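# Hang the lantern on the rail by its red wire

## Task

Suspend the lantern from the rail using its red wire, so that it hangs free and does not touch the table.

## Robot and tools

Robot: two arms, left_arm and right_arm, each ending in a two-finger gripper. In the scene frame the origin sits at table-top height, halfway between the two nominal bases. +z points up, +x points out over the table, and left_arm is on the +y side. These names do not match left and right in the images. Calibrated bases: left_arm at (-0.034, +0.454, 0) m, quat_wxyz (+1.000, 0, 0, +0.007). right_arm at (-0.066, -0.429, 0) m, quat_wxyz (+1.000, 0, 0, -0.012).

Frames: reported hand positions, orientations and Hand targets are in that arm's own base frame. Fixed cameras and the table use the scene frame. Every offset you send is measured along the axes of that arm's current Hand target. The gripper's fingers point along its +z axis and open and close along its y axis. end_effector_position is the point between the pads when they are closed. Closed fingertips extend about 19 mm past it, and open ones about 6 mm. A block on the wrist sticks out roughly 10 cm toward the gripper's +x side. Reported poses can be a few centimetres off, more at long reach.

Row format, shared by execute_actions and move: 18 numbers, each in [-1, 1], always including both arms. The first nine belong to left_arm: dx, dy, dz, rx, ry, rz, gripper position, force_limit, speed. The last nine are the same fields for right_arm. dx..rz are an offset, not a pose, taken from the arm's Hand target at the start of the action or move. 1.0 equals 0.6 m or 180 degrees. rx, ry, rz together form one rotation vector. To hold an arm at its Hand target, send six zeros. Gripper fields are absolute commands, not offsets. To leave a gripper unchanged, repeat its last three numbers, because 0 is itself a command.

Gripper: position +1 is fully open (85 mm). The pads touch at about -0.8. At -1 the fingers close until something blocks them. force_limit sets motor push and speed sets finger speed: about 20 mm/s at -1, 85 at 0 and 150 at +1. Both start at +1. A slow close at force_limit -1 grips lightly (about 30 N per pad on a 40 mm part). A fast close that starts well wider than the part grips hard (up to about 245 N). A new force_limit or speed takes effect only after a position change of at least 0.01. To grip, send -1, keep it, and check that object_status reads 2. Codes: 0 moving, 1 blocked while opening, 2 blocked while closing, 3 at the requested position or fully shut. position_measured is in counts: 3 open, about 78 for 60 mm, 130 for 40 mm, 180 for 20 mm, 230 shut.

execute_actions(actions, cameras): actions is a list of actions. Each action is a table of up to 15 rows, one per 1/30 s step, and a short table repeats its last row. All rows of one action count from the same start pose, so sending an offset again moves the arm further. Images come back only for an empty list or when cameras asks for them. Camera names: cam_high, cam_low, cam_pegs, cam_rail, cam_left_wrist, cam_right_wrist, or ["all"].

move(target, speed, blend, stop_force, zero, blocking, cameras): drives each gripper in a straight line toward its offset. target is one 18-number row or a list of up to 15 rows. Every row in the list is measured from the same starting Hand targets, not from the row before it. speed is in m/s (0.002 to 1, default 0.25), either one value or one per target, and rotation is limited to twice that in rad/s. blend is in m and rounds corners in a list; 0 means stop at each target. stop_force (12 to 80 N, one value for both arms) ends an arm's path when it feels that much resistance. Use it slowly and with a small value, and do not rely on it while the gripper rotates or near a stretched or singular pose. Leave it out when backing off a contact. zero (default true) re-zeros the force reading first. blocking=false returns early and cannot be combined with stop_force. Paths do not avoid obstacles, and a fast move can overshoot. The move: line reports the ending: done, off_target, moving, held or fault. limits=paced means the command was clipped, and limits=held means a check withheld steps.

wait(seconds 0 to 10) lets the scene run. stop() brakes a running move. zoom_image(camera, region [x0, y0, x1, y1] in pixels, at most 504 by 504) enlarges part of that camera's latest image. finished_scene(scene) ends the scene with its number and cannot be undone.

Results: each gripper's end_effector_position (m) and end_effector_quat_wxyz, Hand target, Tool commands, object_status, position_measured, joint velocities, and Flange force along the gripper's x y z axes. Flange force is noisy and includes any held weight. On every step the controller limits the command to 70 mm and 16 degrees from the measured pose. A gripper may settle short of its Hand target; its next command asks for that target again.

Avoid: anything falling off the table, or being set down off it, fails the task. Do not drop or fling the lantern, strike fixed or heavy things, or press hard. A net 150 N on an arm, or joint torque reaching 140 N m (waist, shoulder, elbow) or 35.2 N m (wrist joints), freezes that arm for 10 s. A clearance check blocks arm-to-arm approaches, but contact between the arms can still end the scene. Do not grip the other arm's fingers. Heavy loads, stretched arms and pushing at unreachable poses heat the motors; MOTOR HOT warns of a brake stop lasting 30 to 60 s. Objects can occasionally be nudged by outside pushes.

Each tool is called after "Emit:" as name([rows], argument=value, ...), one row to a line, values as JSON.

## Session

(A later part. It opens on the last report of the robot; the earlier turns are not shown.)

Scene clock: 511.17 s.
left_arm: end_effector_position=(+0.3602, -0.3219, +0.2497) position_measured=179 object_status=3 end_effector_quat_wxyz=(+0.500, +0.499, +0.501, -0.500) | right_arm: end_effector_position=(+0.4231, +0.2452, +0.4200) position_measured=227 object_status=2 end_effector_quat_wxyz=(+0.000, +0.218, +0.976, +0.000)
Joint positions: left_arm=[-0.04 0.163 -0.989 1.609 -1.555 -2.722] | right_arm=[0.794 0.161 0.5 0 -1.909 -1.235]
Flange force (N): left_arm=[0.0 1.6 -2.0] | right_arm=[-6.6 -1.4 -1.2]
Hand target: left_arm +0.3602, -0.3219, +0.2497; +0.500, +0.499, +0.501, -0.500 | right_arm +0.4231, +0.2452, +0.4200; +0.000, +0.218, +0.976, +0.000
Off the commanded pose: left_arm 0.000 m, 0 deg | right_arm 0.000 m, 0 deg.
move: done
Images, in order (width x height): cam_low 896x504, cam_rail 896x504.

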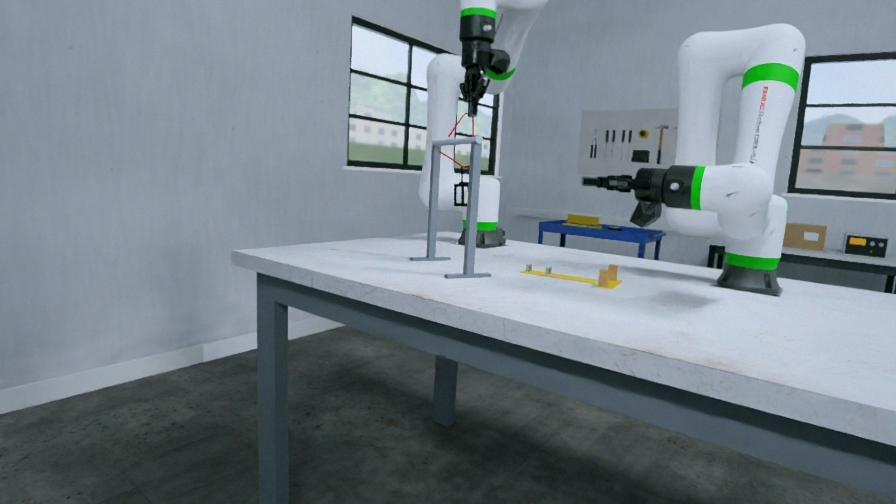

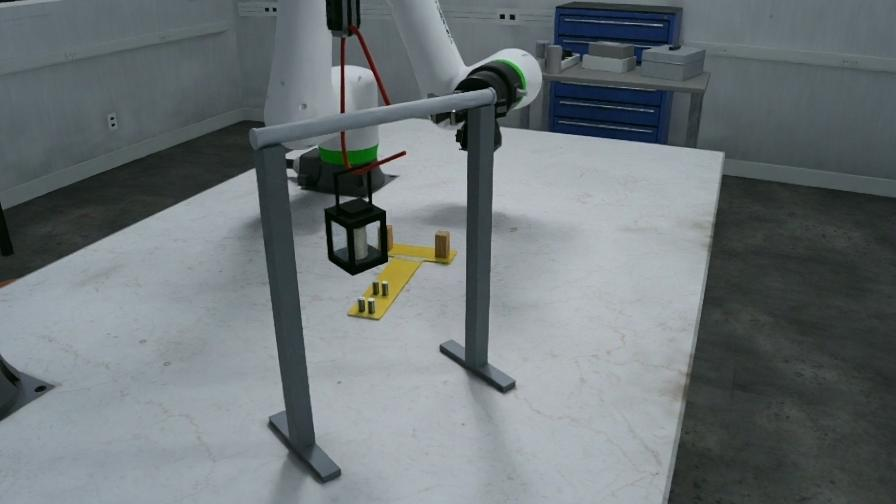

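Emit:
move([
  [0,0,0,0,0,0,-0.4,0.3,-1,-0.0367,0,0.0383,0,0,0,-1,0.5,-1],
  [0,0,0,0,0,0,-0.4,0.3,-1,-0.0467,0,0.07,0,0,0,-1,0.5,-1],
], speed=0.03, stop_force=15, cameras=["cam_rail","cam_low"])

Emit:
zoom_image(camera="cam_low", region=[425, 105, 485, 175])

Emit:
zoom_image(camera="cam_rail", region=[290, 20, 450, 220])

Scene clock: 525.37 s.
left_arm: end_effector_position=(+0.3602, -0.3219, +0.2497) position_measured=179 object_status=3 end_effector_quat_wxyz=(+0.500, +0.499, +0.501, -0.500) | right_arm: end_effector_position=(+0.4485, +0.2333, +0.3780) position_measured=227 object_status=2 end_effector_quat_wxyz=(+0.000, +0.218, +0.976, +0.000)
Joint positions: left_arm=[-0.04 0.163 -0.989 1.609 -1.555 -2.722] | right_arm=[0.74 0.173 0.412 0 -1.809 -1.18]
Flange force (N): left_arm=[0.6 1.5 -1.6] | right_arm=[-5.9 -1.4 -1.3]
Hand target: left_arm +0.3602, -0.3219, +0.2497; +0.500, +0.499, +0.501, -0.500 | right_arm +0.4485, +0.2332, +0.3780; +0.000, +0.218, +0.976, +0.000
Off the commanded pose: left_arm 0.000 m, 0 deg | right_arm 0.000 m, 0 deg.
move: done
Images, in order (width x height): cam_low 896x504, cam_rail 896x504.

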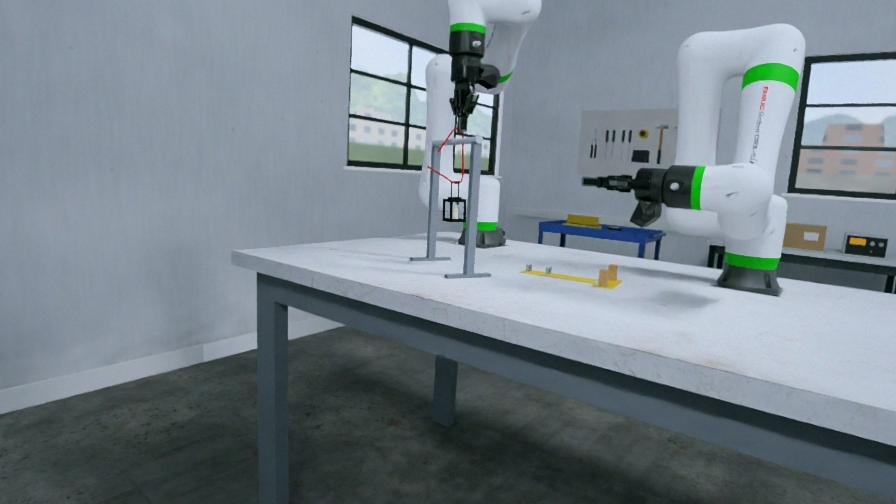

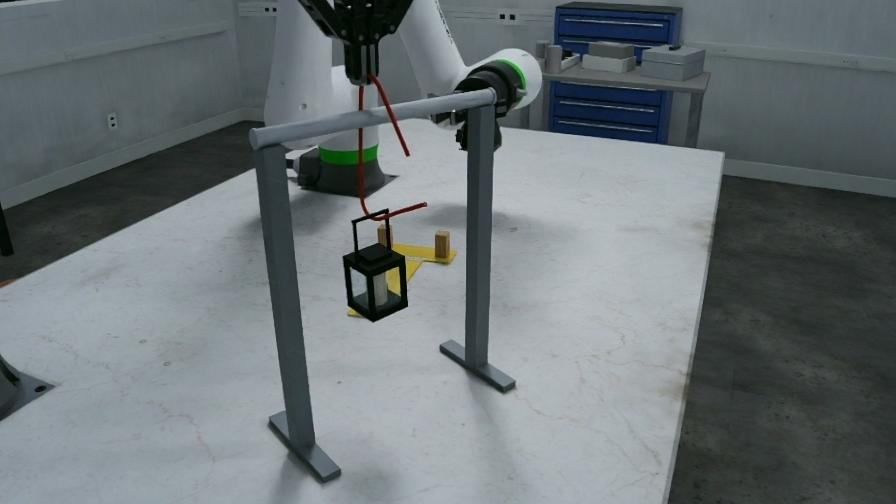

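Scaled by 7.200.

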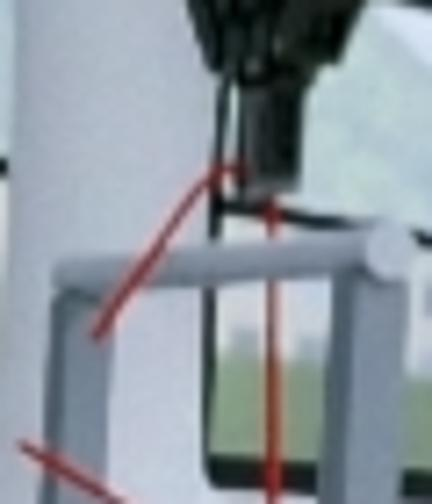

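Scaled by 2.520.

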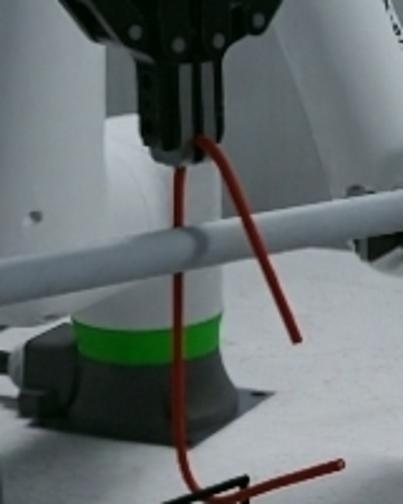

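Emit:
zoom_image(camera="cam_rail", region=[340, 60, 420, 150])

Emit:
zoom_image(camera="cam_low", region=[445, 120, 475, 155])

Scaled by 5.600.

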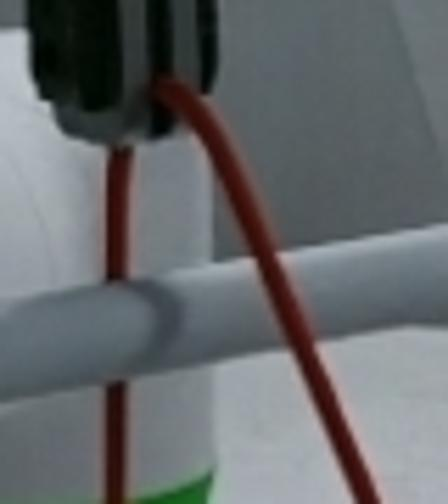

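Scaled by 14.400.

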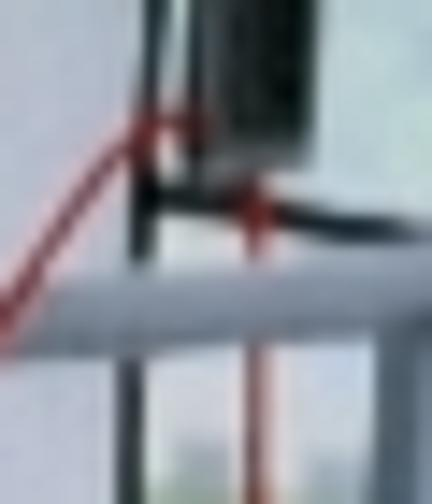

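Emit:
move(target=[0,0,0,0,0,0,-0.4,0.3,-1,0,0,0.045,0,0,0,-1,0.5,-1], speed=0.006, stop_force=12, cameras=["cam_rail","cam_low"])

Emit:
zoom_image(camera="cam_low", region=[425, 115, 485, 185])

Emit:
zoom_image(camera="cam_rail", region=[340, 60, 420, 150])

Scene clock: 536.47 s.
left_arm: end_effector_position=(+0.3602, -0.3219, +0.2497) position_measured=179 object_status=3 end_effector_quat_wxyz=(+0.500, +0.499, +0.501, -0.500) | right_arm: end_effector_position=(+0.4485, +0.2332, +0.3553) position_measured=227 object_status=2 end_effector_quat_wxyz=(+0.000, +0.218, +0.976, +0.000)
Joint positions: left_arm=[-0.04 0.163 -0.989 1.609 -1.555 -2.722] | right_arm=[0.74 0.161 0.343 0 -1.753 -1.18]
Flange force (N): left_arm=[0.4 1.5 -2.4] | right_arm=[-11.6 -2.0 -14.0]
Hand target: left_arm +0.3602, -0.3219, +0.2497; +0.500, +0.499, +0.501, -0.500 | right_arm +0.4485, +0.2332, +0.3553; +0.000, +0.218, +0.976, +0.000 (not the last commanded pose)
Off the commanded pose: left_arm 0.000 m, 0 deg | right_arm 0.004 m, 0 deg.
move: contact (right_arm)
Images, in order (width x height): cam_low 896x504, cam_rail 896x504.

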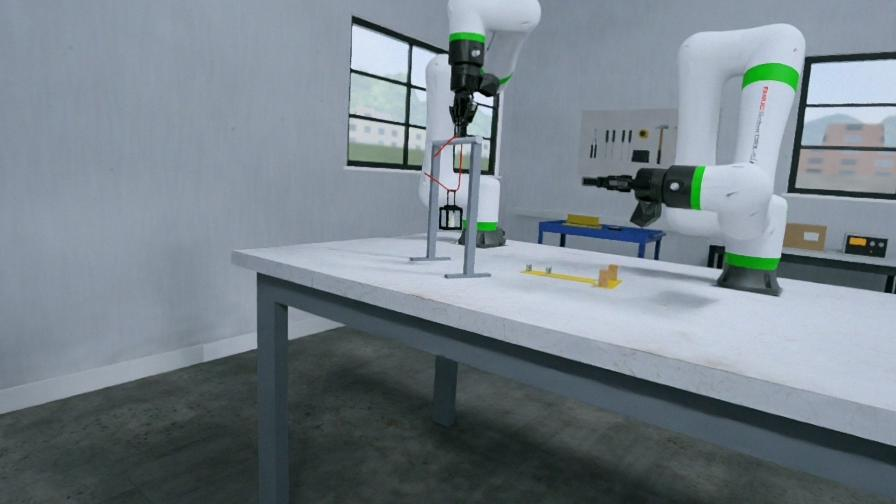

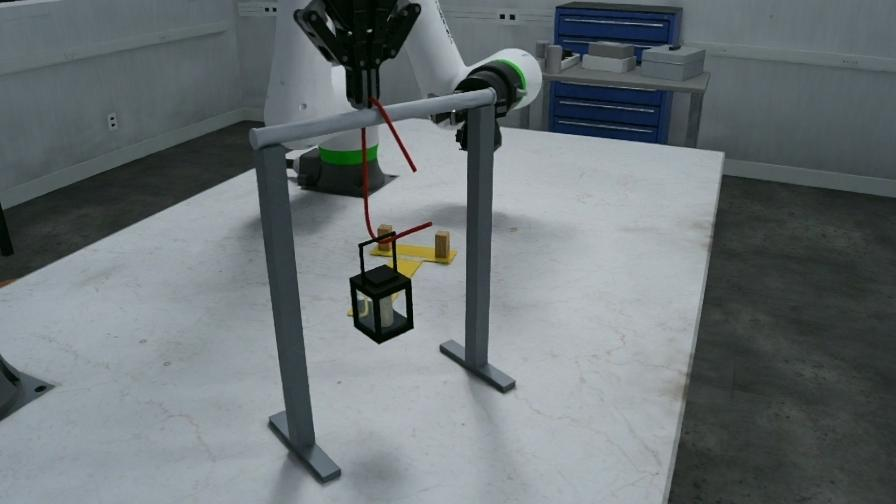

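Scaled by 7.200.

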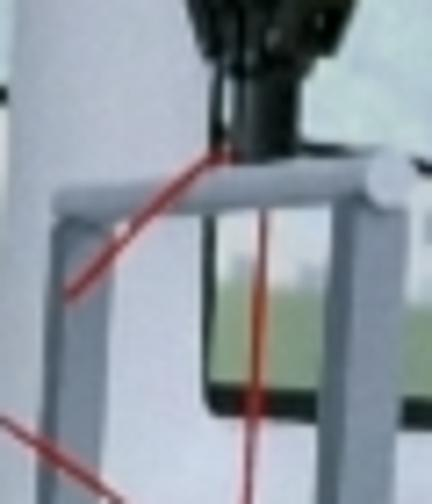

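Scaled by 5.600.

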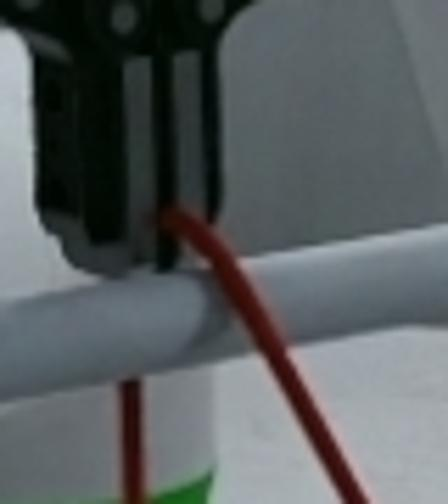

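Emit:
move(target=[0,0,0,0,0,0,-0.4,0.3,-1,0.0,0,-0.012,0,0,0,-1,0.5,-1], speed=0.01, cameras=["cam_rail","cam_low"])

Emit:
zoom_image(camera="cam_low", region=[425, 115, 485, 185])

Emit:
zoom_image(camera="cam_rail", region=[340, 60, 420, 150])

Scene clock: 540.30 s.
left_arm: end_effector_position=(+0.3602, -0.3219, +0.2497) position_measured=179 object_status=3 end_effector_quat_wxyz=(+0.500, +0.499, +0.501, -0.500) | right_arm: end_effector_position=(+0.4485, +0.2332, +0.3625) position_measured=227 object_status=2 end_effector_quat_wxyz=(+0.000, +0.218, +0.976, +0.000)
Joint positions: left_arm=[-0.04 0.163 -0.989 1.609 -1.555 -2.722] | right_arm=[0.74 0.164 0.364 0 -1.771 -1.18]
Flange force (N): left_arm=[-0.4 1.3 -2.3] | right_arm=[-6.4 -1.5 -1.1]
Hand target: left_arm +0.3602, -0.3219, +0.2497; +0.500, +0.499, +0.501, -0.500 | right_arm +0.4485, +0.2332, +0.3625; +0.000, +0.218, +0.976, +0.000
Off the commanded pose: left_arm 0.000 m, 0 deg | right_arm 0.000 m, 0 deg.
move: done
Images, in order (width x height): cam_low 896x504, cam_rail 896x504.

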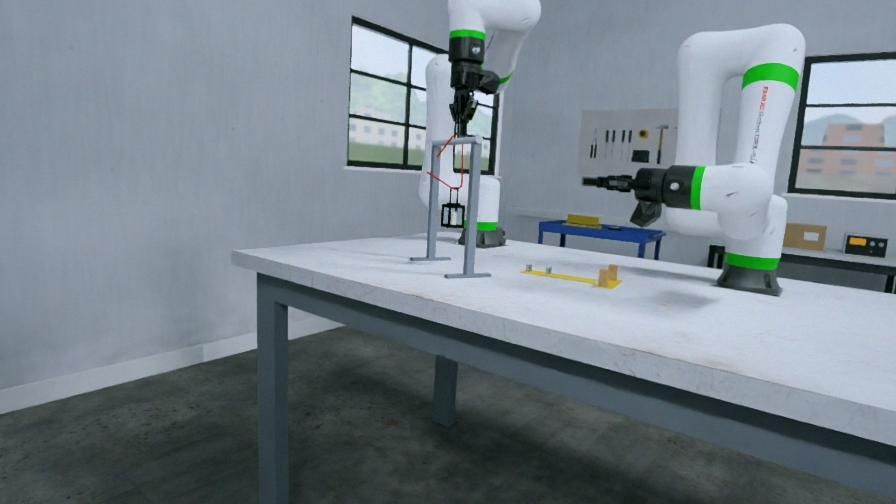

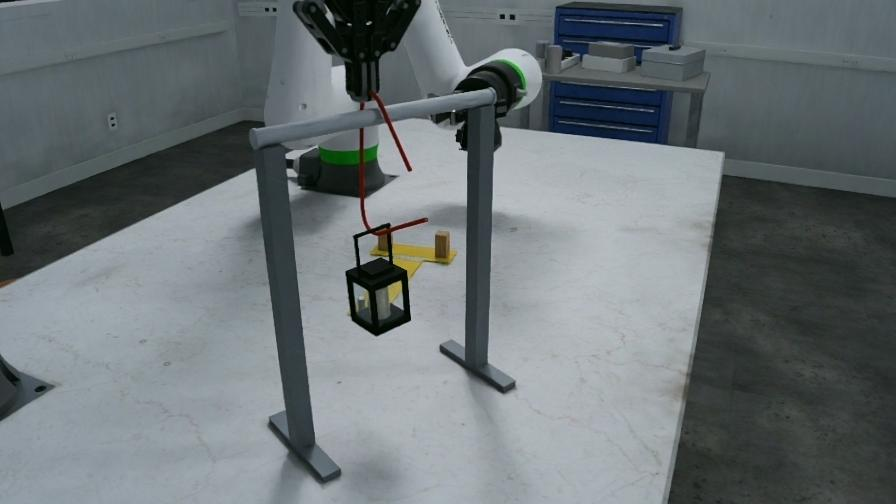

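Scaled by 7.200.

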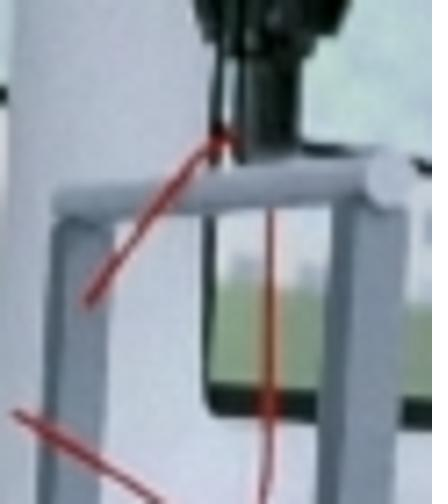

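Scaled by 5.600.

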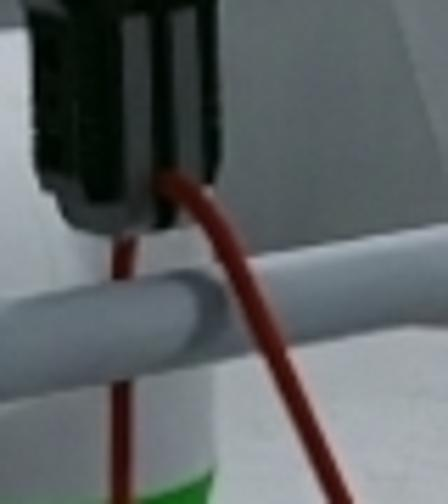

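Emit:
move([
  [0,0,0,0,0,0,-0.4,0.3,-1,0.0067,0,0,0,0,0,-1,0.5,-1],
  [0,0,0,0,0,0,-0.4,0.3,-1,0.0067,0,0.02,0,0,0,-1,0.5,-1],
], speed=0.005, stop_force=12, cameras=["cam_rail","cam_low"])

Emit:
zoom_image(camera="cam_low", region=[425, 115, 485, 185])

Emit:
zoom_image(camera="cam_rail", region=[340, 60, 420, 150])

Scene clock: 547.10 s.
left_arm: end_effector_position=(+0.3602, -0.3219, +0.2497) position_measured=179 object_status=3 end_effector_quat_wxyz=(+0.500, +0.499, +0.501, -0.500) | right_arm: end_effector_position=(+0.4448, +0.2350, +0.3564) position_measured=227 object_status=2 end_effector_quat_wxyz=(+0.000, +0.218, +0.976, +0.000)
Joint positions: left_arm=[-0.04 0.163 -0.989 1.609 -1.555 -2.722] | right_arm=[0.747 0.155 0.339 0 -1.755 -1.188]
Flange force (N): left_arm=[0.0 1.5 -2.6] | right_arm=[-10.2 -1.9 -12.8]
Hand target: left_arm +0.3602, -0.3219, +0.2497; +0.500, +0.499, +0.501, -0.500 | right_arm +0.4448, +0.2350, +0.3564; +0.000, +0.218, +0.976, +0.000 (not the last commanded pose)
Off the commanded pose: left_arm 0.000 m, 0 deg | right_arm 0.006 m, 0 deg.
move: contact (right_arm); path passed 1 of 2 targets
Images, in order (width x height): cam_low 896x504, cam_rail 896x504.

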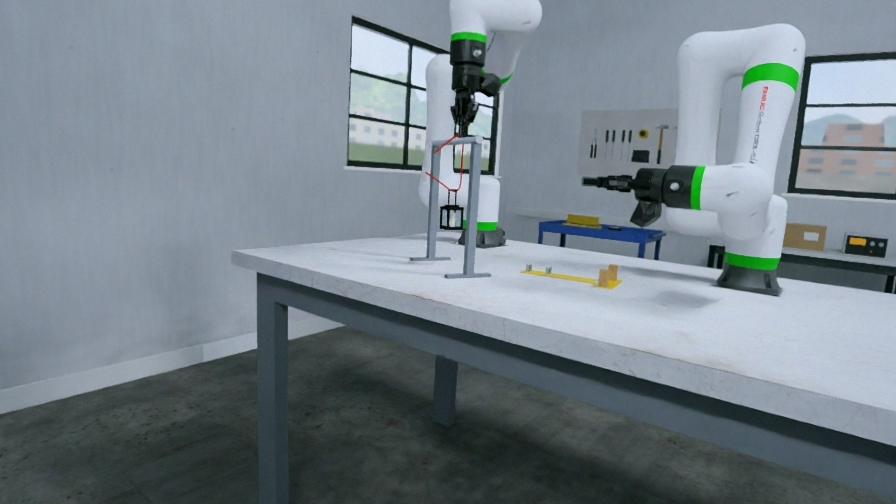

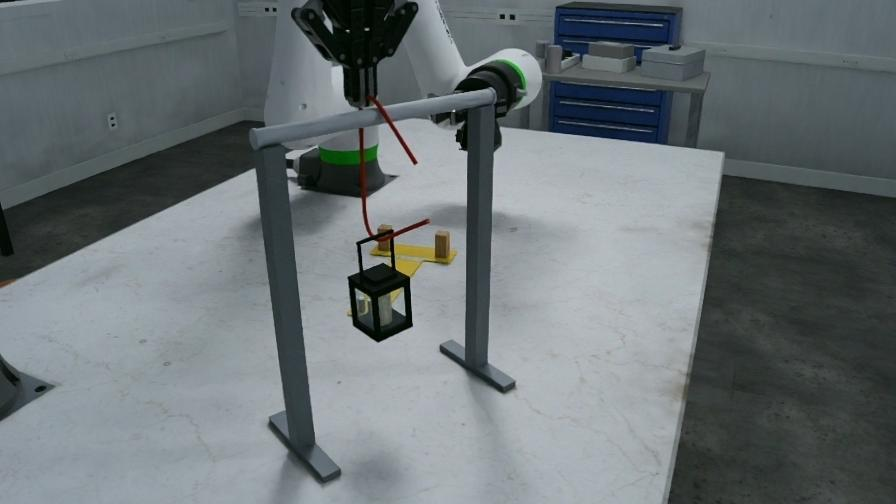

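Scaled by 7.200.

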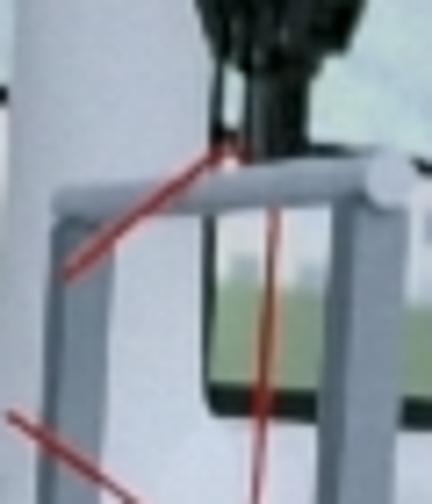

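Scaled by 5.600.

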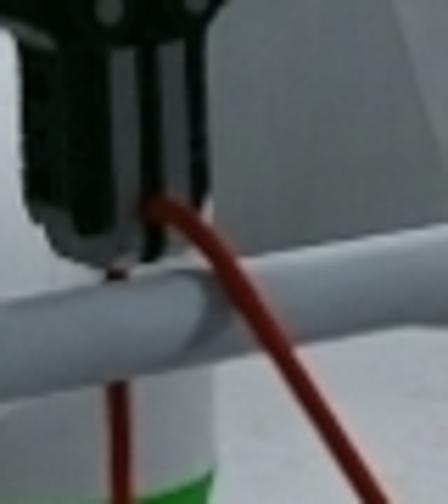

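Emit:
move(target=[0,0,0,0,0,0,-0.4,0.3,-1,0.0,0,-0.005,0,0,0,-1,0.5,-1], speed=0.005)

Emit:
move(target=[0,0,0,0,0,0,-0.4,0.3,-1,0.0,0,0,0,0,0,-0.3,0.5,-1], speed=0.005, cameras=["cam_rail","cam_low"])

Emit:
zoom_image(camera="cam_low", region=[415, 115, 495, 235])

Emit:
zoom_image(camera="cam_rail", region=[300, 40, 480, 200])

Scene clock: 553.80 s.
left_arm: end_effector_position=(+0.3602, -0.3219, +0.2497) position_measured=179 object_status=3 end_effector_quat_wxyz=(+0.500, +0.499, +0.501, -0.500) | right_arm: end_effector_position=(+0.4448, +0.2350, +0.3594) position_measured=227 object_status=2 end_effector_quat_wxyz=(+0.000, +0.218, +0.976, +0.000)
Joint positions: left_arm=[-0.04 0.163 -0.989 1.609 -1.555 -2.722] | right_arm=[0.747 0.156 0.348 0 -1.762 -1.188]
Flange force (N): left_arm=[0.6 1.8 -1.5] | right_arm=[-11.1 -2.6 -3.3]
Hand target: left_arm +0.3602, -0.3219, +0.2497; +0.500, +0.499, +0.501, -0.500 | right_arm +0.4448, +0.2350, +0.3594; +0.000, +0.218, +0.976, +0.000
Off the commanded pose: left_arm 0.000 m, 0 deg | right_arm 0.000 m, 0 deg.
move: done

Scene clock: 555.23 s.
left_arm: end_effector_position=(+0.3602, -0.3219, +0.2497) position_measured=179 object_status=3 end_effector_quat_wxyz=(+0.500, +0.499, +0.501, -0.500) | right_arm: end_effector_position=(+0.4448, +0.2349, +0.3594) position_measured=167 object_status=0 end_effector_quat_wxyz=(+0.000, +0.218, +0.976, +0.000)
Joint positions: left_arm=[-0.04 0.163 -0.989 1.609 -1.555 -2.722] | right_arm=[0.747 0.156 0.348 0 -1.762 -1.188]
Flange force (N): left_arm=[0.4 2.0 -1.9] | right_arm=[-6.0 -1.7 -3.6]
Hand target: left_arm +0.3602, -0.3219, +0.2497; +0.500, +0.499, +0.501, -0.500 | right_arm +0.4448, +0.2350, +0.3594; +0.000, +0.218, +0.976, +0.000
Off the commanded pose: left_arm 0.000 m, 0 deg | right_arm 0.000 m, 0 deg.
move: done
Images, in order (width x height): cam_low 896x504, cam_rail 896x504.

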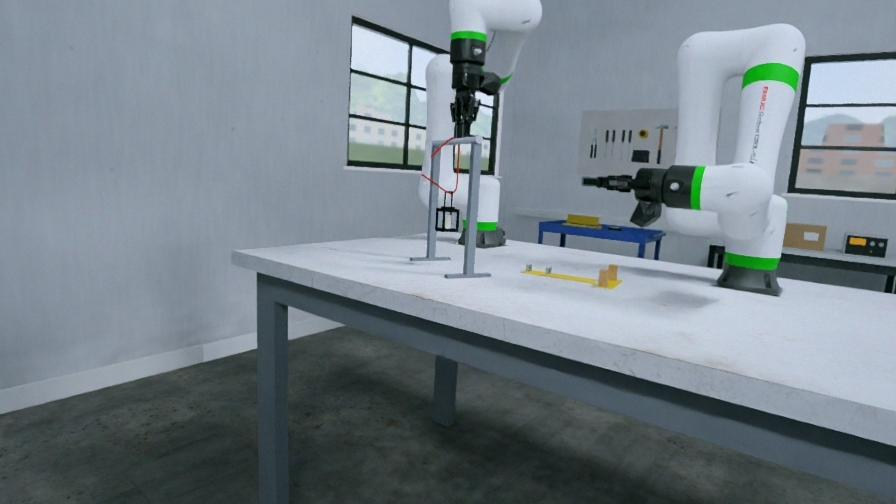

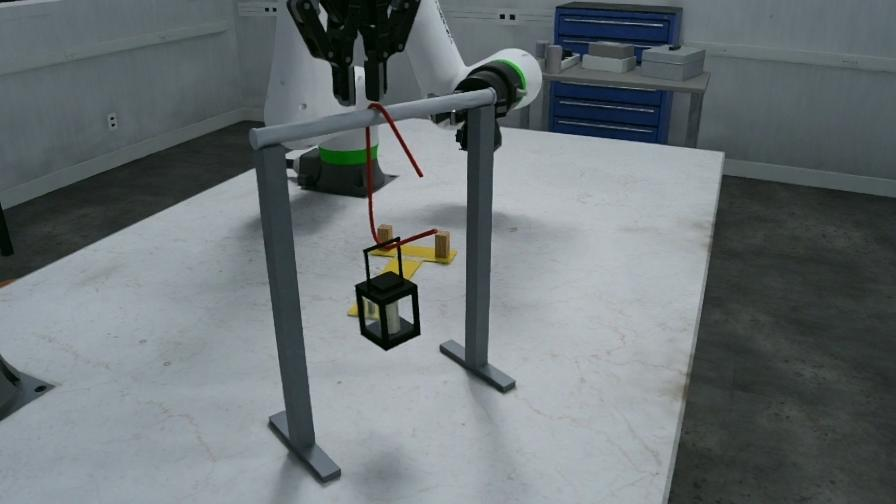

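Scaled by 4.200.

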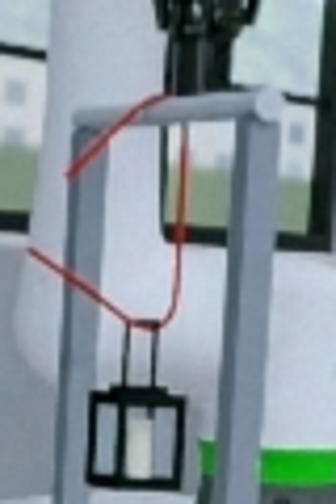

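Scaled by 2.800.

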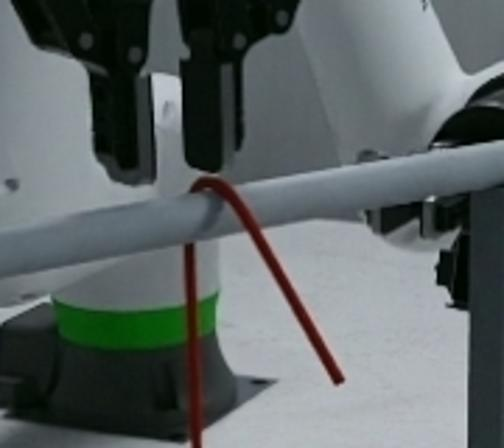

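Emit:
move([
  [0,0,0,0,0,0,-0.4,0.3,-1,0,0,-0.1,0,0,0,-0.3,0.5,-1],
  [0,0,0,0,0,0,-0.4,0.3,-1,0.2,0,-0.2,0,0,0,-0.3,0.5,-1],
], speed=[0.05,0.12], blend=[0.02,0], cameras=["cam_rail","cam_low","cam_high"])

Emit:
zoom_image(camera="cam_low", region=[415, 115, 495, 235])

Emit:
wait(seconds=1, cameras=["cam_rail","cam_low"])

Scene clock: 561.23 s.
left_arm: end_effector_position=(+0.3602, -0.3219, +0.2497) position_measured=179 object_status=3 end_effector_quat_wxyz=(+0.500, +0.499, +0.501, -0.500) | right_arm: end_effector_position=(+0.3362, +0.2861, +0.4794) position_measured=167 object_status=3 end_effector_quat_wxyz=(+0.000, +0.218, +0.976, +0.000)
Joint positions: left_arm=[-0.04 0.163 -0.989 1.609 -1.555 -2.722] | right_arm=[1.004 0.099 0.58 0 -2.051 -1.444]
Flange force (N): left_arm=[0.3 1.6 -2.3] | right_arm=[-7.6 -0.2 -3.7]
Hand target: left_arm +0.3602, -0.3219, +0.2497; +0.500, +0.499, +0.501, -0.500 | right_arm +0.3363, +0.2861, +0.4794; +0.000, +0.218, +0.976, +0.000
Off the commanded pose: left_arm 0.000 m, 0 deg | right_arm 0.000 m, 0 deg.
move: done
Images, in order (width x height): cam_high 896x504, cam_low 896x504, cam_rail 896x504.

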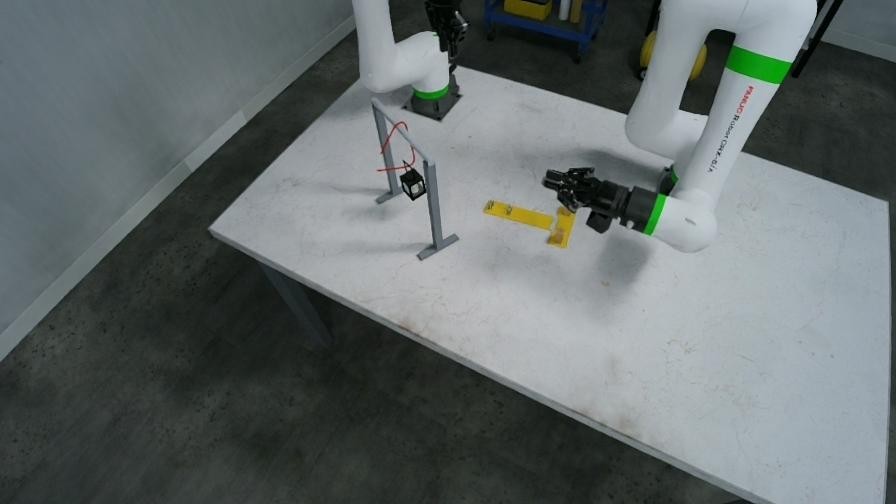

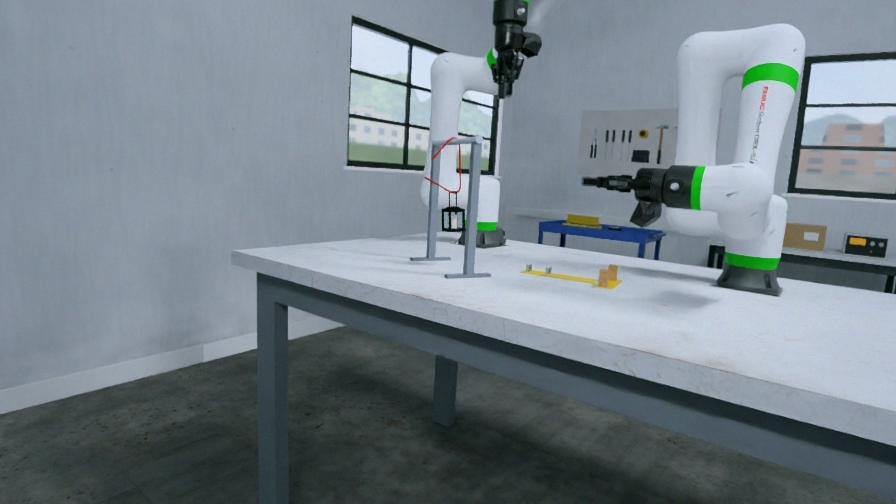

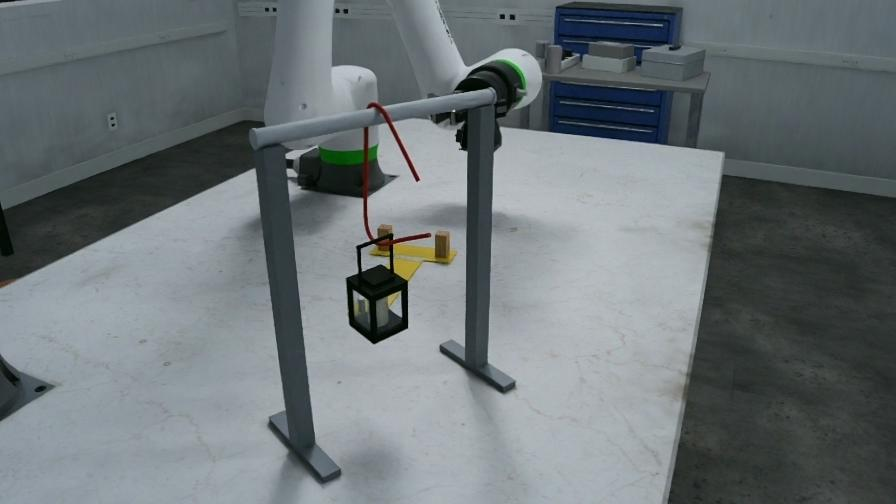

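Scaled by 4.200.

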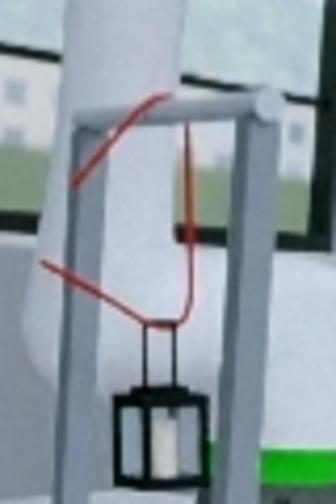

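Scene clock: 562.23 s.
left_arm: end_effector_position=(+0.3602, -0.3219, +0.2497) position_measured=179 object_status=3 end_effector_quat_wxyz=(+0.500, +0.499, +0.501, -0.500) | right_arm: end_effector_position=(+0.3363, +0.2861, +0.4794) position_measured=167 object_status=3 end_effector_quat_wxyz=(+0.000, +0.218, +0.976, +0.000)
Joint positions: left_arm=[-0.04 0.163 -0.989 1.609 -1.555 -2.722] | right_arm=[1.004 0.099 0.58 0 -2.051 -1.444]
Flange force (N): left_arm=[0.4 1.4 -2.4] | right_arm=[-7.6 -0.6 -3.5]
Hand target: left_arm +0.3602, -0.3219, +0.2497; +0.500, +0.499, +0.501, -0.500 | right_arm +0.3363, +0.2861, +0.4794; +0.000, +0.218, +0.976, +0.000
Tool commands: left_gripper/position=-0.4 left_gripper/force_limit=+0.3 left_gripper/speed=-1.0 right_gripper/position=-0.3 right_gripper/force_limit=+0.5 right_gripper/speed=-1.0
Off the commanded pose: left_arm 0.000 m, 0 deg | right_arm 0.000 m, 0 deg.
wait: 1.00 s; at rest by 0.17 s
Images, in order (width x height): cam_low 896x504, cam_rail 896x504.

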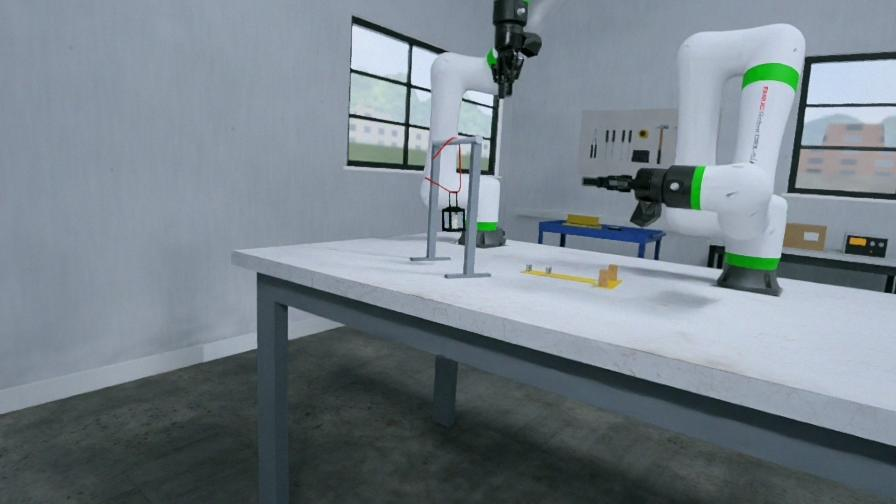

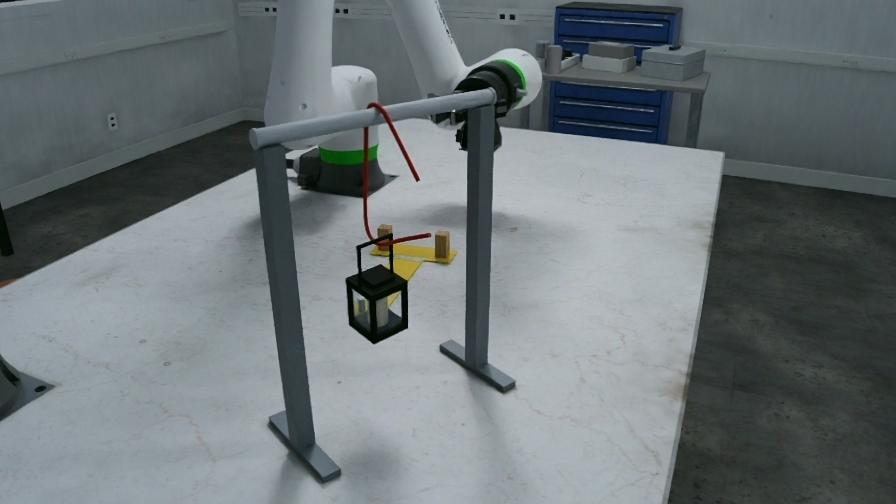

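Emit:
finished_scene(scene=2)

The scene is finished: the task was done.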